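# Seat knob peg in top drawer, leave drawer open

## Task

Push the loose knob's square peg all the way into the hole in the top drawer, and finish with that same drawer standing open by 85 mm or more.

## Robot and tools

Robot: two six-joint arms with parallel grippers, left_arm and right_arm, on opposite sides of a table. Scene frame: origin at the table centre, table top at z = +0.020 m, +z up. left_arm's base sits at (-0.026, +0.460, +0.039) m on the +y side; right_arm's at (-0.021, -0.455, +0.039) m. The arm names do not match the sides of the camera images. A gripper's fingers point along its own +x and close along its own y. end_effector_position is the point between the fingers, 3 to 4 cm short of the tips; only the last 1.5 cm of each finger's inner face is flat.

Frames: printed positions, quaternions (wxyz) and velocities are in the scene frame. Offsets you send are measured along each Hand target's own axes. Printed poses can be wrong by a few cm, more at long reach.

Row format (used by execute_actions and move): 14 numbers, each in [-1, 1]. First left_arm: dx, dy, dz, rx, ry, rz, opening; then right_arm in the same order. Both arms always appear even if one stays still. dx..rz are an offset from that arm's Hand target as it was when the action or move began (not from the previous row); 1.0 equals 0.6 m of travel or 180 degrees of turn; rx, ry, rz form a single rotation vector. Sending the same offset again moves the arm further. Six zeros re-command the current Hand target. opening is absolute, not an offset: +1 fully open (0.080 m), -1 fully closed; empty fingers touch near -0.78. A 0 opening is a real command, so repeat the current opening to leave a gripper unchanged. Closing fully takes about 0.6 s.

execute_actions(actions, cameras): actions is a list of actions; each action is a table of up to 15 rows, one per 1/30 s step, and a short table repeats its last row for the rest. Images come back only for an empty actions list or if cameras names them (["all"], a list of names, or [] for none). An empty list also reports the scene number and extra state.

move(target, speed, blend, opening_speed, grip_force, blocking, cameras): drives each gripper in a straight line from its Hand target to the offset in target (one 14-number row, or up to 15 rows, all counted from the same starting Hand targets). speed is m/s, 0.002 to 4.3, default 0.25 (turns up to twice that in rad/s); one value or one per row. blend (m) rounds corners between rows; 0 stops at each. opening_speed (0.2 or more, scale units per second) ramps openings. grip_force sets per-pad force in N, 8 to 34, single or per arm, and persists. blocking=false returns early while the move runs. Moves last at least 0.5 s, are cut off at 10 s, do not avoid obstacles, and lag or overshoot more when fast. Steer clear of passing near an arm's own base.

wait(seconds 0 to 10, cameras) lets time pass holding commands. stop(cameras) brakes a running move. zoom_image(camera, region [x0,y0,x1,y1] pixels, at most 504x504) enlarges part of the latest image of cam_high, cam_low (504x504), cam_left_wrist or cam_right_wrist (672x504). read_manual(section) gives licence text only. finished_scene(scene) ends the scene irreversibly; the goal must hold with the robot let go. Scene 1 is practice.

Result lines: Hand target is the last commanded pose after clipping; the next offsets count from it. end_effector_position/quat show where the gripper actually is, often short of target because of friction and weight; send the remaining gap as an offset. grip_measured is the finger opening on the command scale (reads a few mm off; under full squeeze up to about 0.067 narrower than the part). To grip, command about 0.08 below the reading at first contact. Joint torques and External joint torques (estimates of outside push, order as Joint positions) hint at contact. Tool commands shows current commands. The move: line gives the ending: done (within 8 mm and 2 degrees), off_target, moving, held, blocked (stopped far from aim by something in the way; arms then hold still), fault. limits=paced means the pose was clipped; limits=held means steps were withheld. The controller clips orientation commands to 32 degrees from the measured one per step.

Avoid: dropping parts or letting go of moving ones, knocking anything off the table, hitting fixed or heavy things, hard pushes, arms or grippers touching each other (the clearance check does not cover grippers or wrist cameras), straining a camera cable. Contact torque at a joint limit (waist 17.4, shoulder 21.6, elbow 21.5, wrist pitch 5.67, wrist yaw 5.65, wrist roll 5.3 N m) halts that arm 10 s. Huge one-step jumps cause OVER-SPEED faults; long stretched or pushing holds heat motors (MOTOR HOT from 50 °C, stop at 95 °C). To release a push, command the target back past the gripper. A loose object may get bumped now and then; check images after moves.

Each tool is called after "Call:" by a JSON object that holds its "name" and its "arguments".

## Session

Call:
{"name": "execute_actions", "arguments": {"actions": []}}

Scene clock: 0.00 s.
left_arm: end_effector_position=(-0.0795, +0.1943, +0.1457) grip_measured=+1.000 end_effector_quat_wxyz=(-0.163, +0.611, -0.199, -0.749) | right_arm: end_effector_position=(-0.0310, -0.1861, +0.1567) grip_measured=+1.000 end_effector_quat_wxyz=(+0.012, -0.534, -0.104, +0.839)
Joint positions: left_arm=[-0.078 1.561 1.139 -1.131 0.2 2.001 0.08] | right_arm=[-0.199 1.513 1.084 -1.102 -0.464 -1.912 0.08]
Joint velocities: within noise
Joint torques (N m): no reading
External joint torques (N m): no reading
Motor temperatures (°C): left_arm=[29 29 30 31 31 33] | right_arm=[29 31 31 33 31 31]
Heat: left arm: hottest wrist roll 33 °C (+0.0 °C/min); right arm: hottest wrist pitch 33 °C (+0.0 °C/min).
Hand target: left_arm -0.0797, +0.1941, +0.1461; +0.162, -0.611, +0.199, +0.749 | right_arm -0.0310, -0.1853, +0.1584; +0.014, -0.534, -0.106, +0.839
Tool commands: left_gripper/opening=+1.0 right_gripper/opening=+1.0

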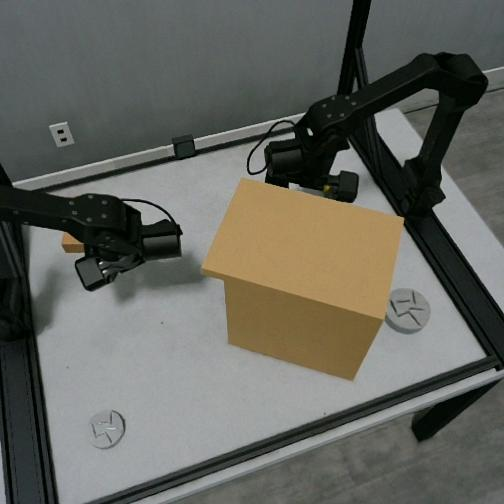

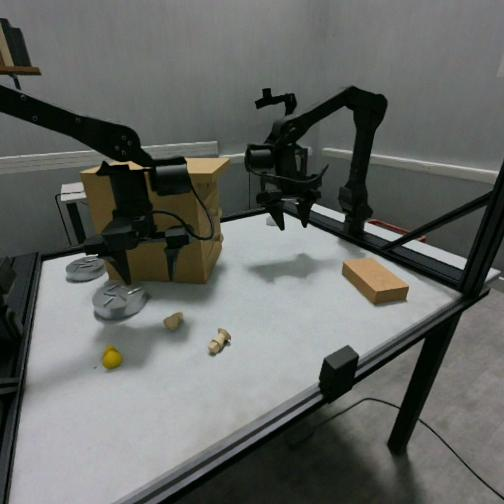

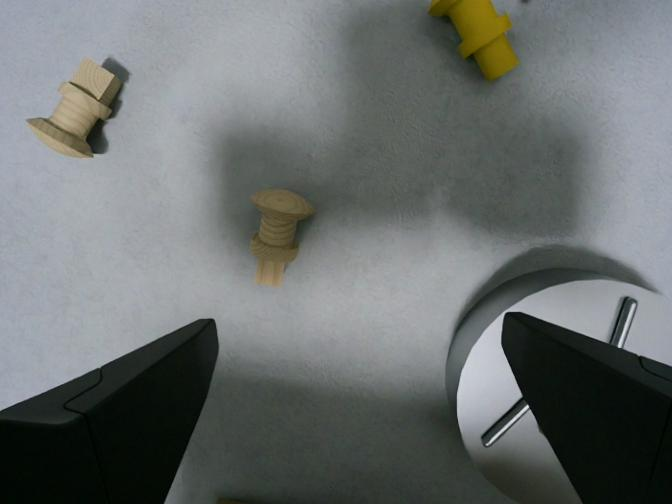

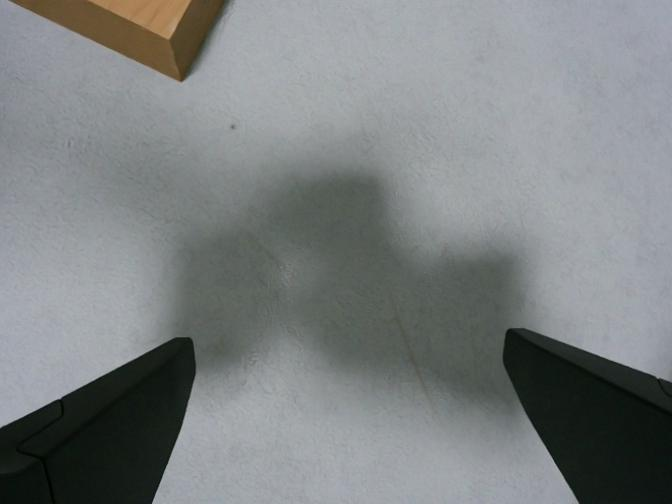

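Call:
{"name": "zoom_image", "arguments": {"camera": "cam_left_wrist", "region": [0, 40, 160, 160]}}

Call:
{"name": "zoom_image", "arguments": {"camera": "cam_left_wrist", "region": [220, 170, 348, 298]}}

Call:
{"name": "zoom_image", "arguments": {"camera": "cam_left_wrist", "region": [410, 0, 538, 96]}}

Call:
{"name": "zoom_image", "arguments": {"camera": "cam_low", "region": [90, 300, 250, 380]}}

Scaled by 3.150 from the camera's 672x504 image, which has a finer 960x720 frame.

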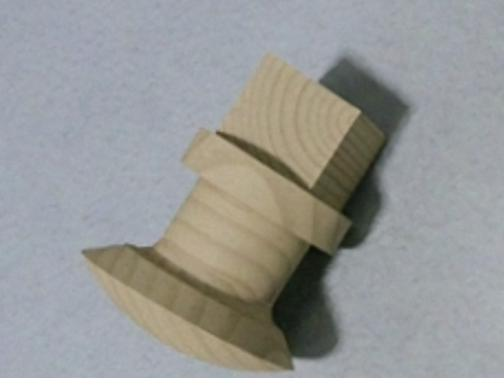

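Scaled by 3.938 from the camera's 672x504 image, which has a finer 960x720 frame.

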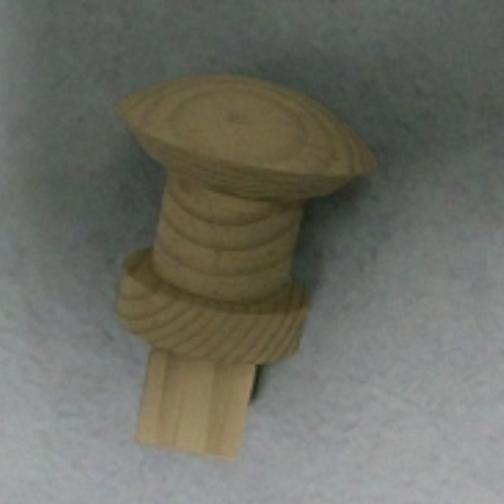

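Scaled by 3.938 from the camera's 672x504 image, which has a finer 960x720 frame.

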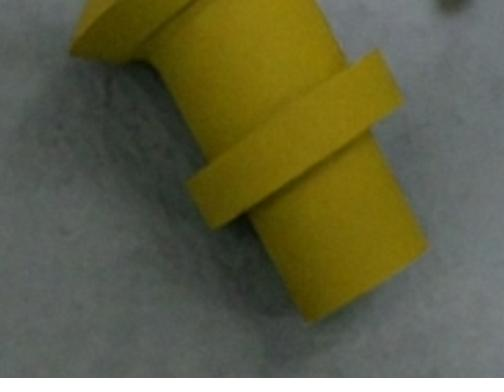

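Scaled by 3.150 from the camera's 504x504 image, which has a finer 720x720 frame.

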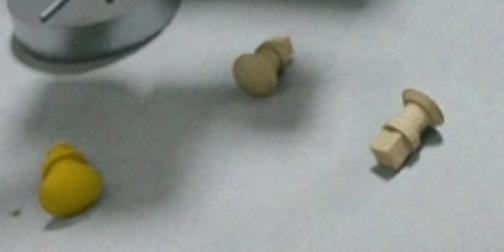

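Call:
{"name": "zoom_image", "arguments": {"camera": "cam_left_wrist", "region": [244, 246, 308, 294]}}

Call:
{"name": "zoom_image", "arguments": {"camera": "cam_low", "region": [160, 308, 190, 338]}}

Call:
{"name": "zoom_image", "arguments": {"camera": "cam_low", "region": [204, 324, 236, 356]}}

Scaled by 7.875 from the camera's 672x504 image, which has a finer 960x720 frame.

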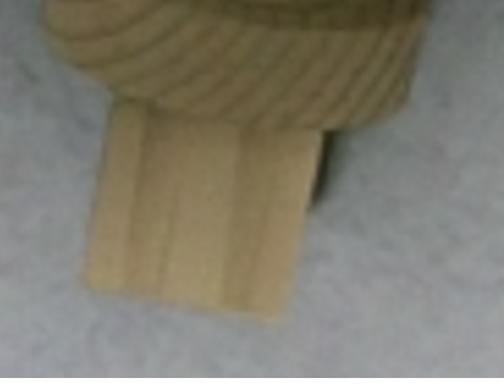

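Scaled by 16.800 from the camera's 504x504 image, which has a finer 720x720 frame.

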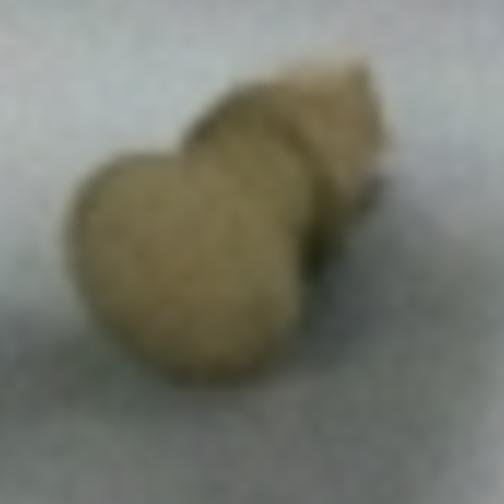

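Scaled by 15.750 from the camera's 504x504 image, which has a finer 720x720 frame.

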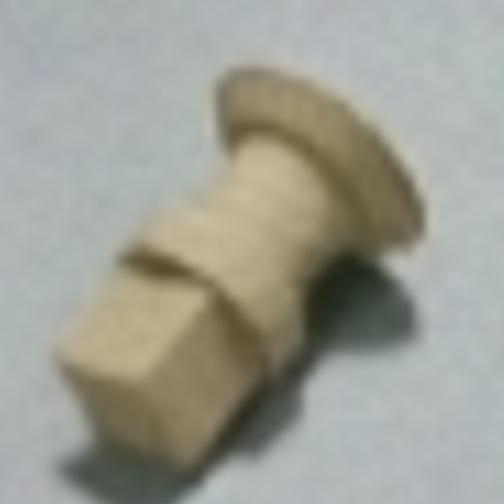

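Call:
{"name": "move", "arguments": {"target": [-0.0488,-0.1398,0.0915,0,0,0,1.0,0.2618,-0.4451,0.1731,0.3367,-0.1045,-0.2055,1.0], "speed": 0.3, "cameras": ["cam_right_wrist","cam_low","cam_high"]}}

Scene clock: 6.93 s.
left_arm: end_effector_position=(-0.0797, +0.2912, +0.1770) grip_measured=+1.000 end_effector_quat_wxyz=(-0.161, +0.611, -0.201, -0.749) | right_arm: end_effector_position=(-0.2150, +0.0768, +0.1101) grip_measured=+1.000 end_effector_quat_wxyz=(+0.509, -0.265, +0.167, +0.802)
Joint positions: left_arm=[-0.128 1.162 0.951 -1.326 0.2 1.951 0.08] | right_arm=[0.344 2.173 1.436 0.097 -0.093 -0.071 0.08]
Joint torques (N m): left_arm=[-0.33 -3.82 2.76 0.08 0.21 -0.08] | right_arm=[-0.04 -9.88 7.21 1.3 0.09 0.09]
External joint torques (N m): left_arm=[-0.34 -1.16 -2.89 -0.24 0.03 -0.07] | right_arm=[-0.06 0.11 1.32 -0.16 0.13 0.09]
Heat: left arm: hottest wrist roll 33 °C (+0.0 °C/min); right arm: hottest wrist pitch 34 °C (+8.7 °C/min).
Hand target: left_arm -0.0798, +0.2942, +0.1759; +0.162, -0.611, +0.199, +0.749 | right_arm -0.2158, +0.0802, +0.1121; +0.511, -0.260, +0.166, +0.802
Off the commanded pose: left_arm 0.003 m, 0 deg | right_arm 0.004 m, 1 deg.
move: done
Images, in order (width x height): cam_high 504x504, cam_low 504x504, cam_right_wrist 672x504.

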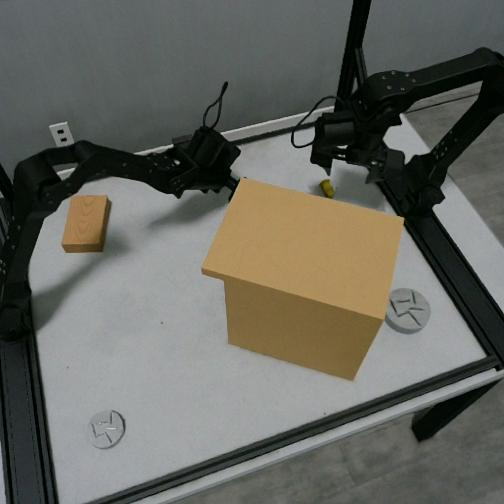

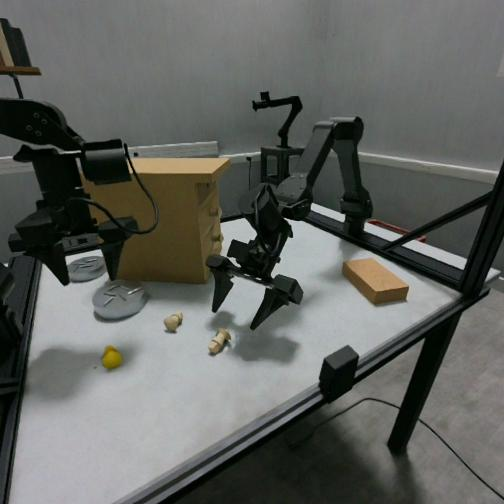

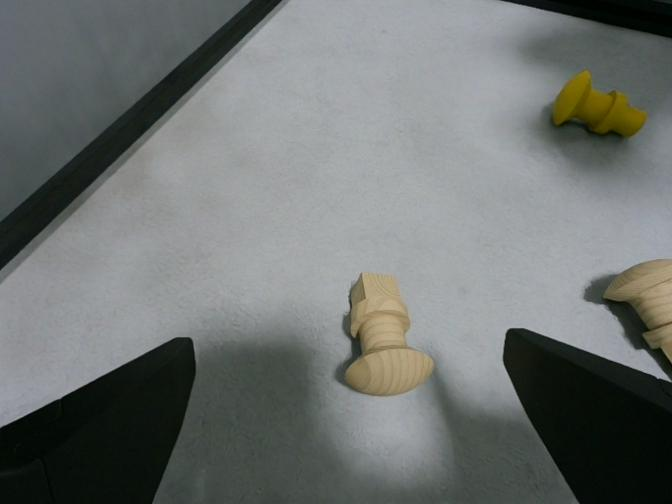

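Call:
{"name": "zoom_image", "arguments": {"camera": "cam_right_wrist", "region": [325, 260, 453, 404]}}

Call:
{"name": "zoom_image", "arguments": {"camera": "cam_right_wrist", "region": [592, 250, 672, 370]}}

Call:
{"name": "zoom_image", "arguments": {"camera": "cam_low", "region": [200, 322, 236, 358]}}

Scaled by 3.500 from the camera's 672x504 image, which has a finer 960x720 frame.

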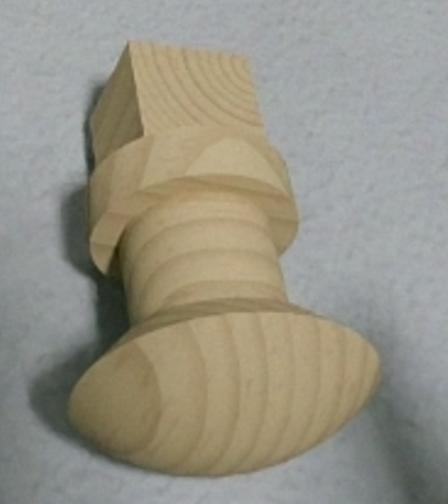

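Scaled by 4.200 from the camera's 672x504 image, which has a finer 960x720 frame.

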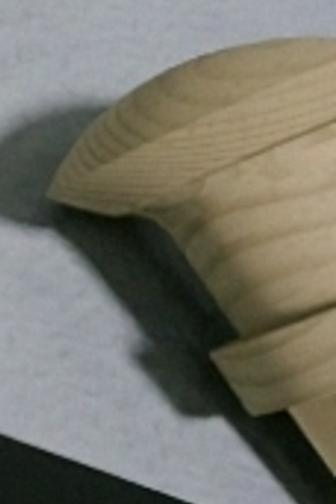

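Scaled by 14.000 from the camera's 504x504 image, which has a finer 720x720 frame.

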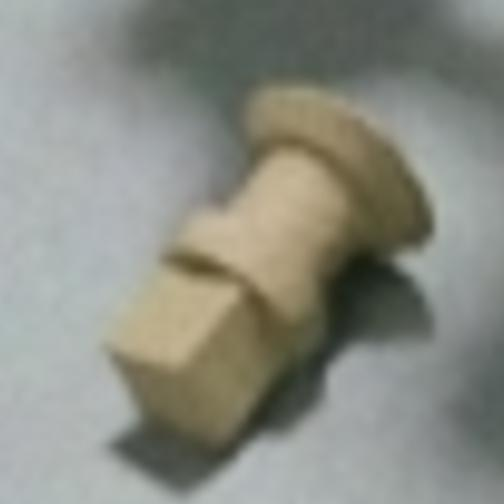

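Call:
{"name": "zoom_image", "arguments": {"camera": "cam_low", "region": [190, 160, 240, 260]}}

Call:
{"name": "zoom_image", "arguments": {"camera": "cam_low", "region": [196, 170, 232, 206]}}

Call:
{"name": "zoom_image", "arguments": {"camera": "cam_low", "region": [158, 302, 190, 334]}}

Scaled by 5.040 from the camera's 504x504 image, which has a finer 720x720 frame.

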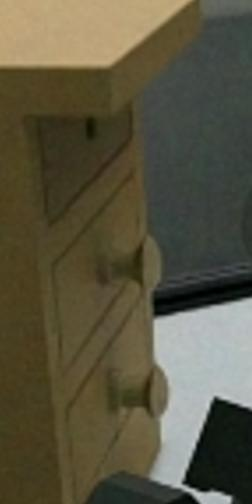

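Scaled by 14.000 from the camera's 504x504 image, which has a finer 720x720 frame.

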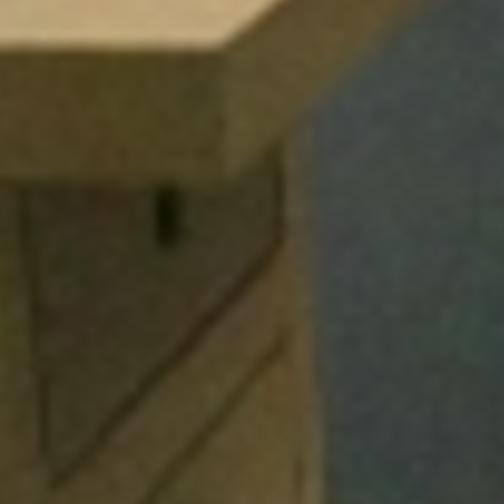

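Scaled by 15.750 from the camera's 504x504 image, which has a finer 720x720 frame.

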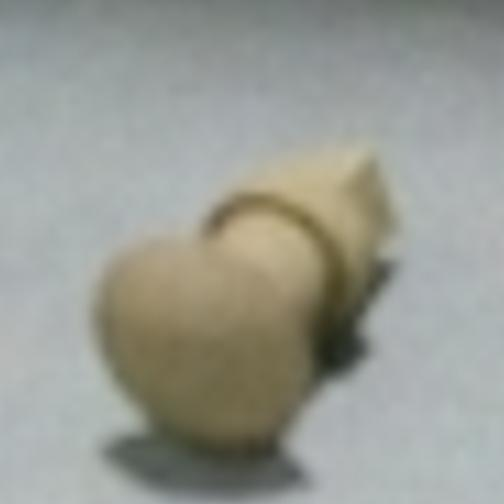

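Call:
{"name": "wait", "arguments": {"seconds": 0, "cameras": ["cam_left_wrist","cam_right_wrist"]}}

Scene clock: 8.73 s.
left_arm: end_effector_position=(-0.0797, +0.2912, +0.1770) grip_measured=+1.000 end_effector_quat_wxyz=(-0.161, +0.611, -0.201, -0.749) | right_arm: end_effector_position=(-0.2150, +0.0768, +0.1099) grip_measured=+1.000 end_effector_quat_wxyz=(+0.509, -0.265, +0.167, +0.802)
Joint positions: left_arm=[-0.128 1.162 0.951 -1.326 0.2 1.951 0.08] | right_arm=[0.344 2.173 1.436 0.097 -0.093 -0.071 0.08]
Joint torques (N m): left_arm=[-0.35 -3.82 2.78 0.08 0.21 -0.08] | right_arm=[-0.1 -9.91 7.27 1.26 0.08 0.13]
External joint torques (N m): left_arm=[-0.36 -1.17 -2.89 -0.25 0.03 -0.07] | right_arm=[-0.16 0.07 1.38 -0.19 0.12 0.12]
Heat: left arm: hottest wrist roll 33 °C (+0.0 °C/min); right arm: hottest wrist pitch 34 °C (+6.9 °C/min).
Hand target: left_arm -0.0798, +0.2942, +0.1759; +0.162, -0.611, +0.199, +0.749 | right_arm -0.2159, +0.0802, +0.1122; +0.511, -0.260, +0.166, +0.802
Tool commands: left_gripper/opening=+1.0 right_gripper/opening=+1.0
Off the commanded pose: left_arm 0.003 m, 0 deg | right_arm 0.004 m, 1 deg.
Images, in order (width x height): cam_left_wrist 672x504, cam_right_wrist 672x504.

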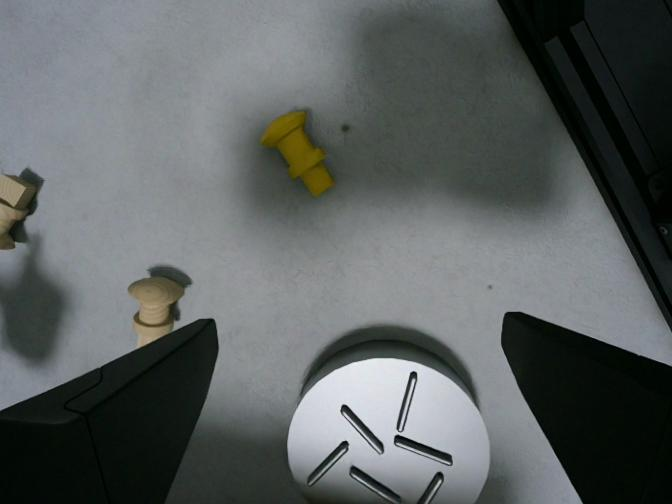

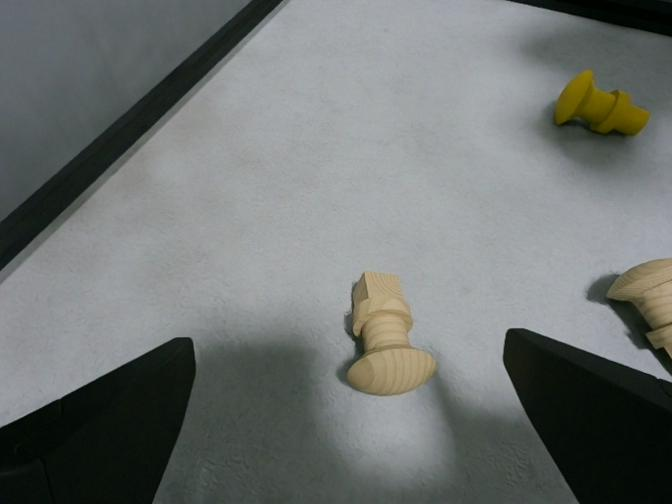

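Call:
{"name": "move", "arguments": {"target": [0,0,0,0,0,0,1.0,0.0427,-0.0352,-0.01,0.0419,0.0034,0.0257,0.5], "speed": 0.15, "grip_force": [15,25], "cameras": ["cam_right_wrist"]}}

Call:
{"name": "zoom_image", "arguments": {"camera": "cam_right_wrist", "region": [280, 280, 400, 440]}}

Scene clock: 14.57 s.
left_arm: end_effector_position=(-0.0797, +0.2912, +0.1770) grip_measured=+1.000 end_effector_quat_wxyz=(-0.161, +0.611, -0.201, -0.749) | right_arm: end_effector_position=(-0.2028, +0.1022, +0.0909) grip_measured=+0.502 end_effector_quat_wxyz=(+0.494, -0.227, +0.231, +0.807)
Joint positions: left_arm=[-0.128 1.162 0.951 -1.326 0.2 1.951 0.08] | right_arm=[0.278 2.286 1.549 0.082 -0.22 0.019 0.058]
Joint torques (N m): left_arm=[-0.34 -3.83 2.77 0.08 0.21 -0.08] | right_arm=[-0.02 -10.72 6.99 1.04 -0.16 0.11]
External joint torques (N m): left_arm=[-0.34 -1.15 -2.87 -0.24 0.04 -0.07] | right_arm=[0.07 -0.11 1.11 -0.39 -0.08 0.12]
Heat: left arm: hottest wrist roll 33 °C (+0.0 °C/min); right arm: hottest wrist pitch 35 °C (+8.2 °C/min).
Hand target: left_arm -0.0798, +0.2942, +0.1759; +0.162, -0.611, +0.199, +0.749 | right_arm -0.2040, +0.1047, +0.0924; +0.493, -0.224, +0.231, +0.808
Off the commanded pose: left_arm 0.003 m, 0 deg | right_arm 0.003 m, 0 deg.
grip_force (N): 15, 25
move: done
Images, in order (width x height): cam_right_wrist 672x504.

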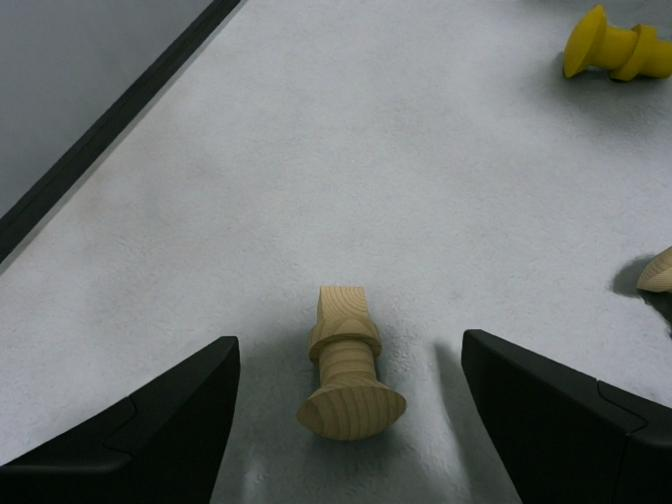

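Scaled by 3.150 from the camera's 672x504 image, which has a finer 960x720 frame.

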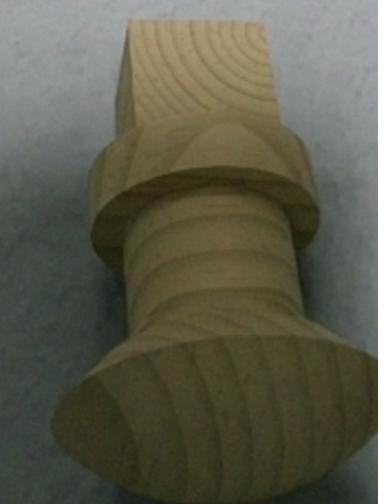

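Call:
{"name": "move", "arguments": {"target": [0,0,0,0,0,0,1.0,0.0162,-0.0013,-0.0323,0,0,0,0.35], "speed": 0.08, "cameras": ["cam_right_wrist"]}}

Call:
{"name": "zoom_image", "arguments": {"camera": "cam_right_wrist", "region": [230, 300, 470, 504]}}

Scene clock: 16.73 s.
left_arm: end_effector_position=(-0.0797, +0.2912, +0.1770) grip_measured=+1.000 end_effector_quat_wxyz=(-0.161, +0.611, -0.201, -0.749) | right_arm: end_effector_position=(-0.2032, +0.1012, +0.0738) grip_measured=+0.352 end_effector_quat_wxyz=(+0.494, -0.224, +0.229, +0.808)
Joint positions: left_arm=[-0.128 1.162 0.951 -1.326 0.2 1.951 0.08] | right_arm=[0.279 2.316 1.518 0.152 -0.22 0.022 0.051]
Joint torques (N m): left_arm=[-0.33 -3.82 2.77 0.08 0.21 -0.07] | right_arm=[0.06 -10.73 5.47 1.41 -0.03 0.16]
External joint torques (N m): left_arm=[-0.32 -1.16 -2.89 -0.25 0.03 -0.07] | right_arm=[0.05 -0.15 -0.22 -0.02 0.05 0.17]
Heat: left arm: hottest wrist roll 33 °C (+0.0 °C/min); right arm: hottest wrist pitch 35 °C (+7.2 °C/min).
Hand target: left_arm -0.0798, +0.2942, +0.1759; +0.162, -0.611, +0.199, +0.749 | right_arm -0.2045, +0.1003, +0.0710; +0.493, -0.224, +0.231, +0.808
Off the commanded pose: left_arm 0.003 m, 0 deg | right_arm 0.003 m, 0 deg.
grip_force (N): 15, 25
move: done
Images, in order (width x height): cam_right_wrist 672x504.

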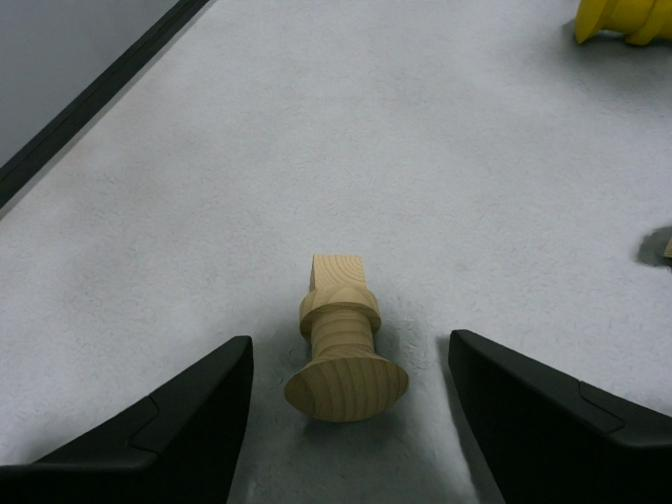

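Scaled by 2.100 from the camera's 672x504 image, which has a finer 960x720 frame.

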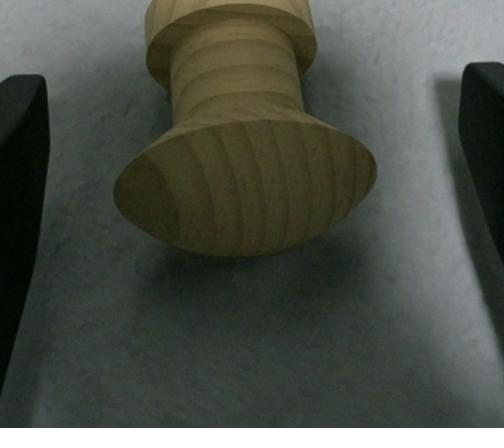

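Call:
{"name": "move", "arguments": {"target": [[0,0,0,0,0,0,1.0,0.0039,-0.001,-0.0053,0,0,0,0.35],[0,0,0,0,0,0,1.0,0.0039,-0.001,-0.0053,0,0,0,-0.25]], "speed": 0.06, "opening_speed": 0.9, "cameras": ["cam_right_wrist"]}}

Call:
{"name": "zoom_image", "arguments": {"camera": "cam_right_wrist", "region": [230, 220, 470, 424]}}

Scene clock: 18.87 s.
left_arm: end_effector_position=(-0.0797, +0.2912, +0.1770) grip_measured=+1.000 end_effector_quat_wxyz=(-0.161, +0.611, -0.201, -0.749) | right_arm: end_effector_position=(-0.2033, +0.1015, +0.0711) grip_measured=-0.223 end_effector_quat_wxyz=(+0.495, -0.223, +0.228, +0.809)
Joint positions: left_arm=[-0.128 1.162 0.951 -1.326 0.2 1.951 0.08] | right_arm=[0.279 2.323 1.515 0.164 -0.22 0.022 0.025]
Joint torques (N m): left_arm=[-0.34 -3.83 2.77 0.08 0.22 -0.08] | right_arm=[-0.02 -10.43 5.16 1.42 -0.06 0.13]
External joint torques (N m): left_arm=[-0.34 -1.17 -2.9 -0.25 0.04 -0.07] | right_arm=[0 0.12 -0.51 0 0.02 0.14]
Heat: left arm: hottest wrist roll 33 °C (+0.0 °C/min); right arm: hottest wrist pitch 36 °C (+9.5 °C/min).
Hand target: left_arm -0.0798, +0.2942, +0.1759; +0.162, -0.611, +0.199, +0.749 | right_arm -0.2046, +0.1004, +0.0672; +0.494, -0.223, +0.231, +0.808
Off the commanded pose: left_arm 0.003 m, 0 deg | right_arm 0.004 m, 0 deg.
grip_force (N): 15, 25
move: done
Images, in order (width x height): cam_right_wrist 672x504.

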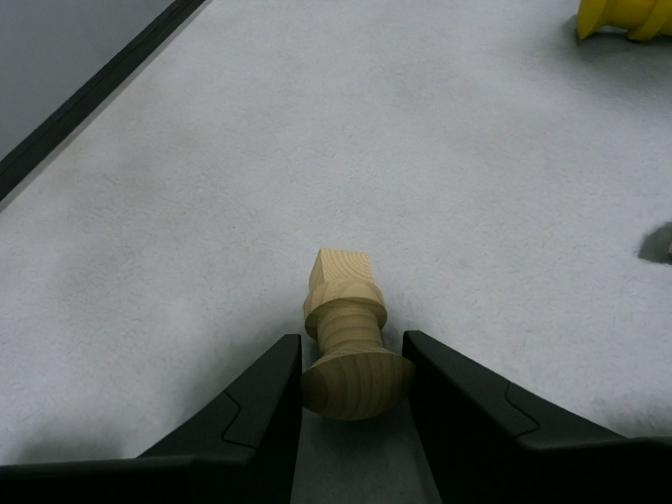

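Scaled by 2.100 from the camera's 672x504 image, which has a finer 960x720 frame.

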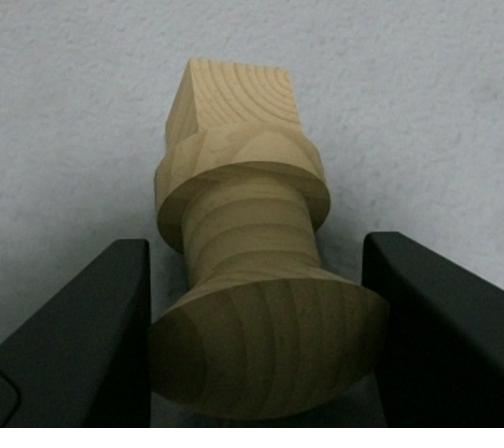

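Call:
{"name": "move", "arguments": {"target": [[0,0,0,0,0,0,1.0,-0.0803,0.0246,0.0827,0,0,0,-0.25],[0,0,0,0,0,0,1.0,-0.5539,-0.0729,0.0207,0.1132,-0.057,-0.3501,-0.25]], "speed": [0.15,0.3], "blend": [0.04,0], "cameras": ["cam_right_wrist","cam_low"]}}

Scene clock: 23.27 s.
left_arm: end_effector_position=(-0.0797, +0.2912, +0.1770) grip_measured=+1.000 end_effector_quat_wxyz=(-0.161, +0.611, -0.201, -0.749) | right_arm: end_effector_position=(-0.0291, -0.1055, +0.2576) grip_measured=-0.223 end_effector_quat_wxyz=(+0.886, -0.169, +0.172, +0.396)
Joint positions: left_arm=[-0.128 1.162 0.951 -1.326 0.2 1.951 0.08] | right_arm=[0.403 1.413 1.063 -0.53 0.966 0.6 0.025]
Joint torques (N m): left_arm=[-0.33 -3.82 2.76 0.08 0.21 -0.07] | right_arm=[0.18 -6.65 7.43 0.69 0.61 0.13]
External joint torques (N m): left_arm=[-0.32 -1.13 -2.94 -0.25 0.03 -0.07] | right_arm=[0.19 -1.7 1.36 -0.38 0.22 0.12]
Motor temperatures (°C): left_arm=[29 31 32 31 31 33] | right_arm=[29 37 35 36 32 31]
Heat: left arm: hottest wrist roll 33 °C (+0.0 °C/min); right arm: hottest shoulder 37 °C (+15.5 °C/min).
Hand target: left_arm -0.0798, +0.2942, +0.1759; +0.162, -0.611, +0.199, +0.749 | right_arm -0.0296, -0.1052, +0.2662; +0.888, -0.155, +0.171, +0.398
Off the commanded pose: left_arm 0.003 m, 0 deg | right_arm 0.009 m, 2 deg.
grip_force (N): 15, 25
move: off_target (right_arm); blend cut to 0.0353 m at target 1
Images, in order (width x height): cam_low 504x504, cam_right_wrist 672x504.

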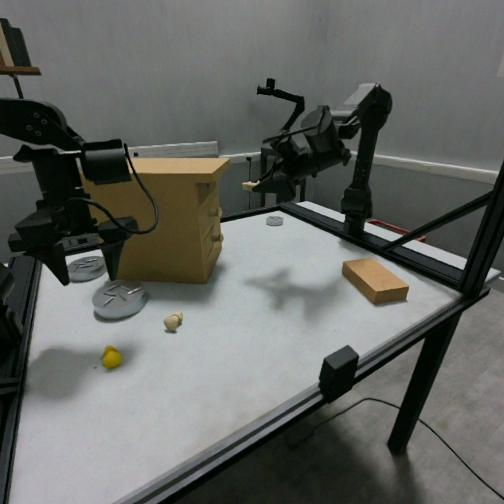

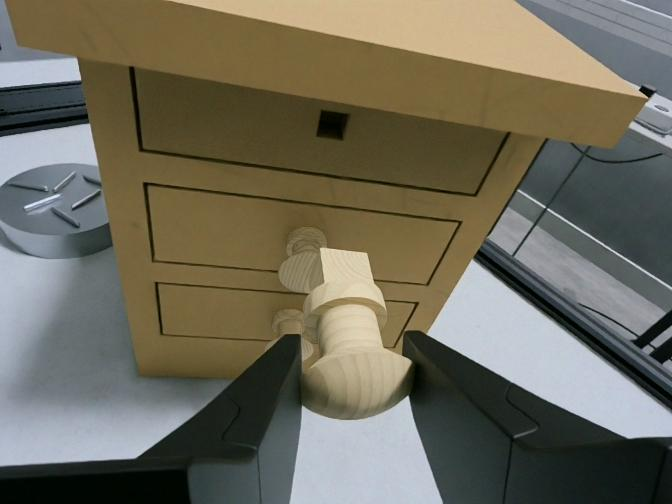

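Call:
{"name": "execute_actions", "arguments": {"actions": [], "cameras": ["cam_right_wrist","cam_low"]}}

Call:
{"name": "zoom_image", "arguments": {"camera": "cam_right_wrist", "region": [270, 80, 420, 290]}}

Call:
{"name": "zoom_image", "arguments": {"camera": "cam_low", "region": [176, 160, 246, 230]}}

Scene clock: 27.50 s.
left_arm: end_effector_position=(-0.0797, +0.2912, +0.1770) grip_measured=+1.000 end_effector_quat_wxyz=(-0.161, +0.611, -0.201, -0.749) | right_arm: end_effector_position=(-0.0291, -0.1055, +0.2576) grip_measured=-0.223 end_effector_quat_wxyz=(+0.886, -0.169, +0.172, +0.396)
Joint positions: left_arm=[-0.128 1.162 0.951 -1.326 0.2 1.951 0.08] | right_arm=[0.403 1.413 1.063 -0.53 0.966 0.6 0.025]
Joint velocities: within noise
Joint torques (N m): left_arm=[-0.34 -3.82 2.77 0.08 0.21 -0.08] | right_arm=[0.28 -6.57 7.61 0.67 0.6 0.15]
External joint torques (N m): left_arm=[-0.36 -1.14 -2.91 -0.25 0.03 -0.07] | right_arm=[0.27 -1.64 1.55 -0.4 0.21 0.14]
Motor temperatures (°C): left_arm=[29 32 33 31 31 33] | right_arm=[29 37 35 36 32 31]
Heat: left arm: hottest elbow 33 °C (+6.5 °C/min); right arm: hottest shoulder 37 °C (+13.1 °C/min).
Hand target: left_arm -0.0798, +0.2942, +0.1759; +0.162, -0.611, +0.199, +0.749 | right_arm -0.0296, -0.1052, +0.2662; +0.888, -0.155, +0.171, +0.398
Tool commands: left_gripper/opening=+1.0 right_gripper/opening=-0.25
Off the commanded pose: left_arm 0.003 m, 0 deg | right_arm 0.009 m, 2 deg.
grip_force (N): 15, 25
Images, in order (width x height): cam_low 504x504, cam_right_wrist 672x504.

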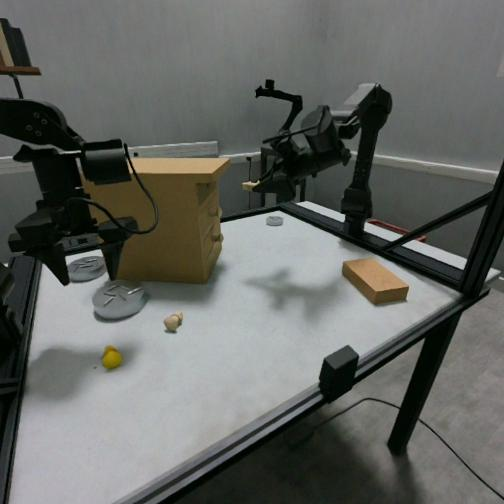

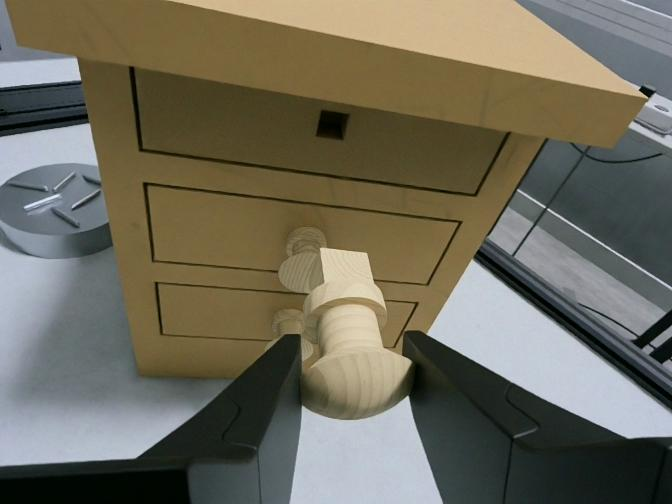

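Scaled by 2.400 from the camera's 672x504 image, which has a finer 960x720 frame.

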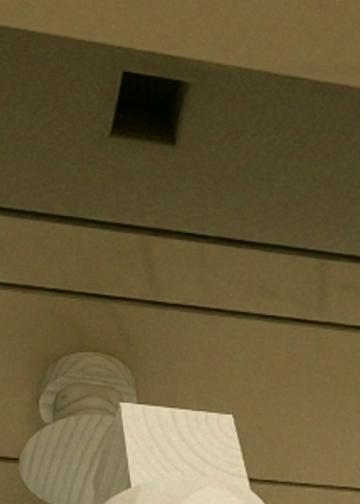

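Scaled by 7.200 from the camera's 504x504 image, which has a finer 720x720 frame.

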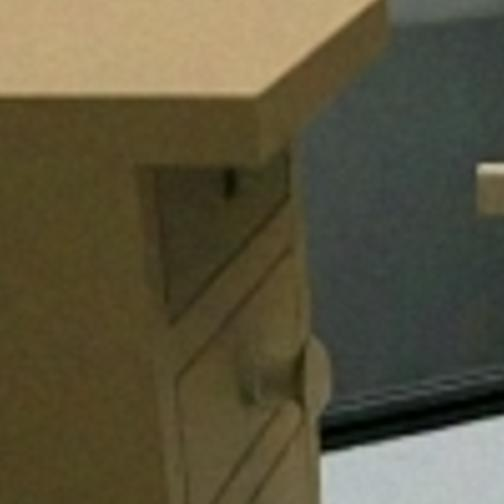

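Call:
{"name": "zoom_image", "arguments": {"camera": "cam_right_wrist", "region": [310, 238, 382, 292]}}

Call:
{"name": "zoom_image", "arguments": {"camera": "cam_right_wrist", "region": [304, 100, 364, 145]}}

Call:
{"name": "zoom_image", "arguments": {"camera": "cam_low", "region": [236, 172, 276, 202]}}

Scaled by 7.000 from the camera's 672x504 image, which has a finer 960x720 frame.

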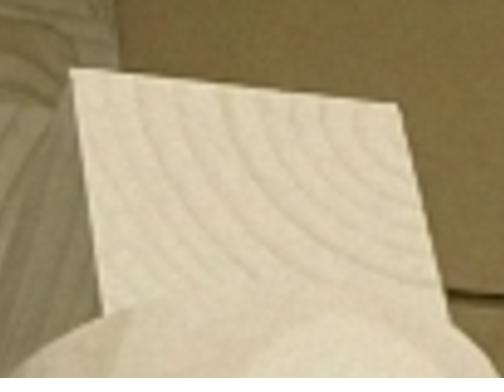

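Scaled by 8.400 from the camera's 672x504 image, which has a finer 960x720 frame.

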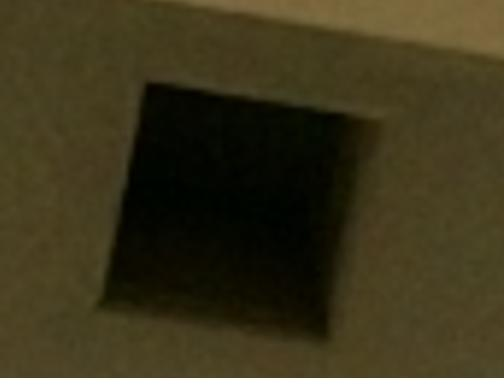

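Scaled by 12.600 from the camera's 504x504 image, which has a finer 720x720 frame.

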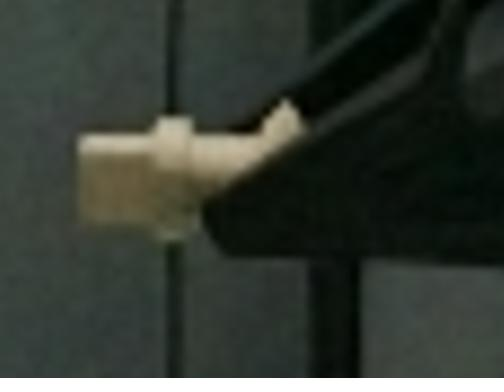

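Call:
{"name": "zoom_image", "arguments": {"camera": "cam_right_wrist", "region": [70, 50, 210, 210]}}

Call:
{"name": "zoom_image", "arguments": {"camera": "cam_right_wrist", "region": [70, 210, 210, 390]}}

Call:
{"name": "zoom_image", "arguments": {"camera": "cam_right_wrist", "region": [400, 120, 560, 260]}}

Call:
{"name": "zoom_image", "arguments": {"camera": "cam_right_wrist", "region": [370, 210, 510, 350]}}

Scaled by 3.150 from the camera's 672x504 image, which has a finer 960x720 frame.

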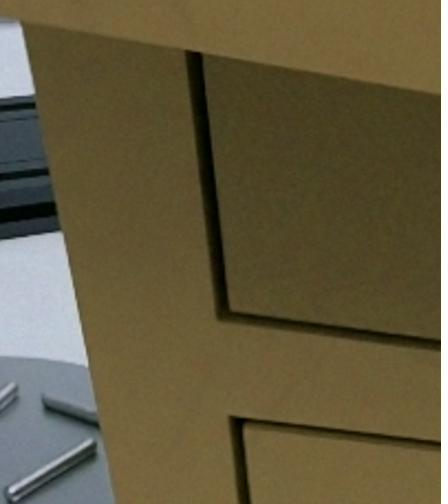

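Scaled by 2.800 from the camera's 672x504 image, which has a finer 960x720 frame.

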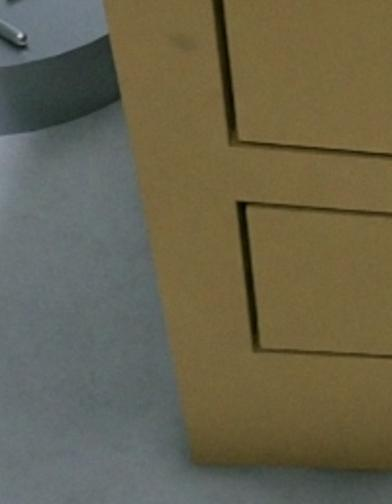

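Scaled by 3.150 from the camera's 672x504 image, which has a finer 960x720 frame.

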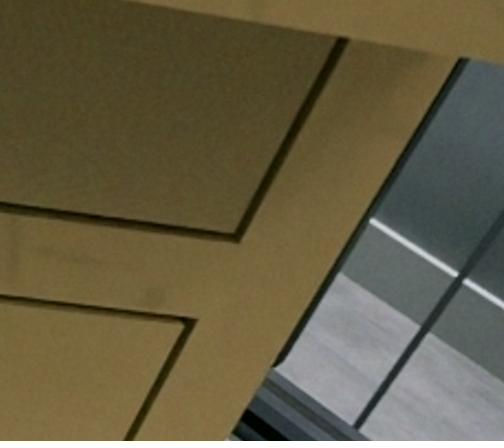

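Scaled by 3.600 from the camera's 672x504 image, which has a finer 960x720 frame.

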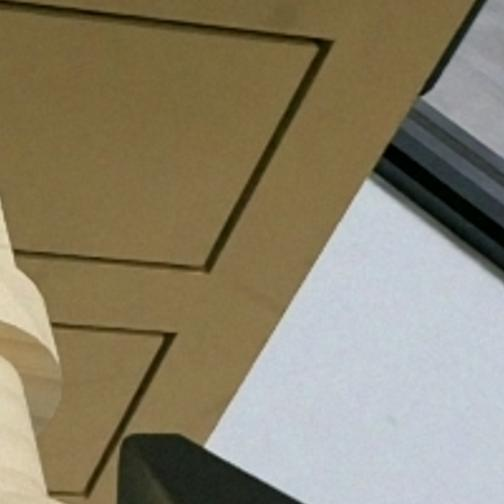

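Call:
{"name": "move", "arguments": {"target": [0,0,0,0,0,0,1.0,0.0780,-0.0095,0.0313,-0.0060,-0.0003,-0.0028,-0.25], "speed": 0.08, "cameras": ["cam_right_wrist"]}}

Call:
{"name": "zoom_image", "arguments": {"camera": "cam_right_wrist", "region": [260, 40, 400, 145]}}

Call:
{"name": "zoom_image", "arguments": {"camera": "cam_right_wrist", "region": [310, 238, 382, 292]}}

Call:
{"name": "zoom_image", "arguments": {"camera": "cam_low", "region": [190, 160, 250, 205]}}

Scene clock: 35.93 s.
left_arm: end_effector_position=(-0.0797, +0.2912, +0.1770) grip_measured=+1.000 end_effector_quat_wxyz=(-0.161, +0.611, -0.201, -0.749) | right_arm: end_effector_position=(+0.0076, -0.0736, +0.2594) grip_measured=-0.223 end_effector_quat_wxyz=(+0.888, -0.170, +0.167, +0.394)
Joint positions: left_arm=[-0.128 1.162 0.951 -1.326 0.2 1.951 0.08] | right_arm=[0.248 1.465 1.083 -0.347 0.868 0.409 0.025]
Joint torques (N m): left_arm=[-0.35 -3.82 2.77 0.08 0.21 -0.08] | right_arm=[-0.05 -5.18 7.72 1.21 0.32 -0.14]
External joint torques (N m): left_arm=[-0.36 -1.13 -2.96 -0.28 0.04 -0.07] | right_arm=[-0.05 0.29 1.49 -0.02 0.01 -0.15]
Heat: left arm: hottest elbow 33 °C (+5.0 °C/min); right arm: hottest shoulder 37 °C (+10.0 °C/min).
Hand target: left_arm -0.0798, +0.2942, +0.1759; +0.162, -0.611, +0.199, +0.749 | right_arm +0.0074, -0.0706, +0.2638; +0.888, -0.164, +0.166, +0.395
Off the commanded pose: left_arm 0.003 m, 0 deg | right_arm 0.005 m, 1 deg.
grip_force (N): 15, 25
move: done
Images, in order (width x height): cam_right_wrist 672x504.

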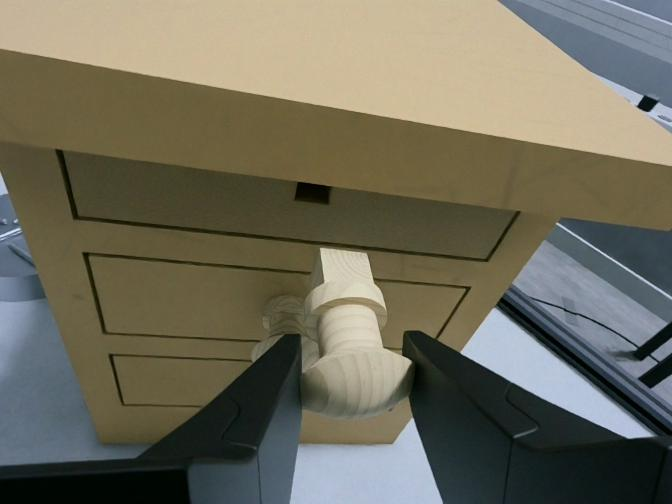

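Scaled by 3.600 from the camera's 672x504 image, which has a finer 960x720 frame.

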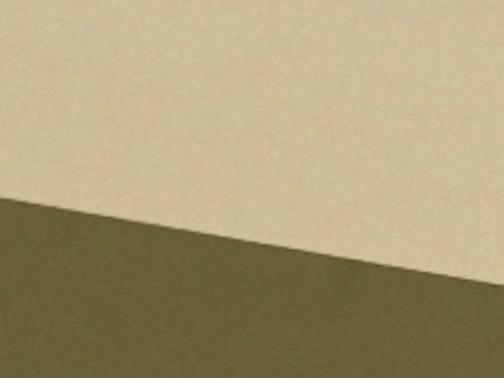

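Scaled by 7.000 from the camera's 672x504 image, which has a finer 960x720 frame.

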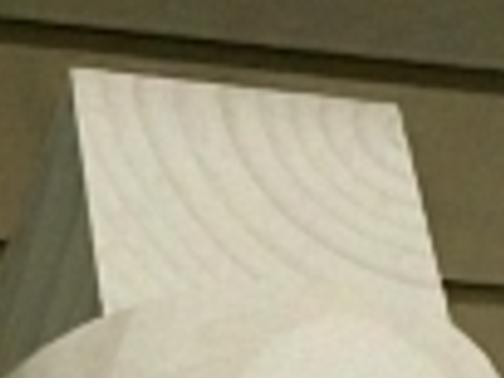

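This scene's latest camera images include none from cam_low. They are from: cam_right_wrist. cam_low's image comes with the result of a call that names it in "cameras".

Call:
{"name": "zoom_image", "arguments": {"camera": "cam_right_wrist", "region": [280, 165, 350, 217]}}

Call:
{"name": "zoom_image", "arguments": {"camera": "cam_right_wrist", "region": [40, 140, 180, 280]}}

Call:
{"name": "zoom_image", "arguments": {"camera": "cam_right_wrist", "region": [420, 190, 560, 330]}}

Call:
{"name": "zoom_image", "arguments": {"camera": "cam_right_wrist", "region": [60, 310, 200, 450]}}

Scaled by 7.200 from the camera's 672x504 image, which has a finer 960x720 frame.

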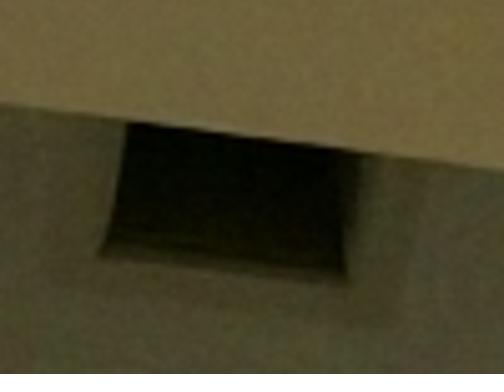

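Scaled by 3.600 from the camera's 672x504 image, which has a finer 960x720 frame.

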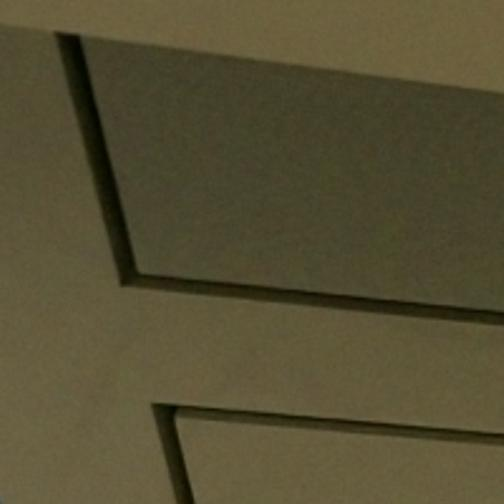

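Scaled by 3.600 from the camera's 672x504 image, which has a finer 960x720 frame.

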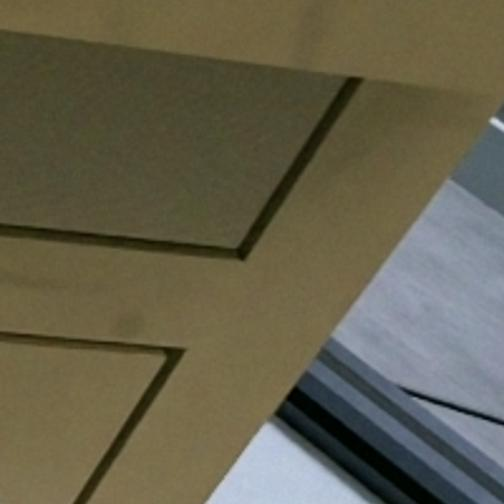

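Scaled by 3.600 from the camera's 672x504 image, which has a finer 960x720 frame.

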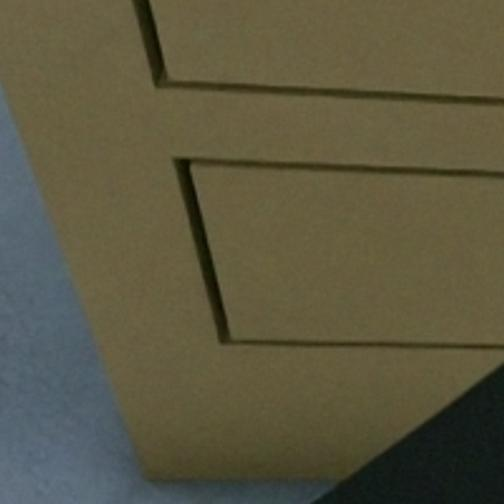

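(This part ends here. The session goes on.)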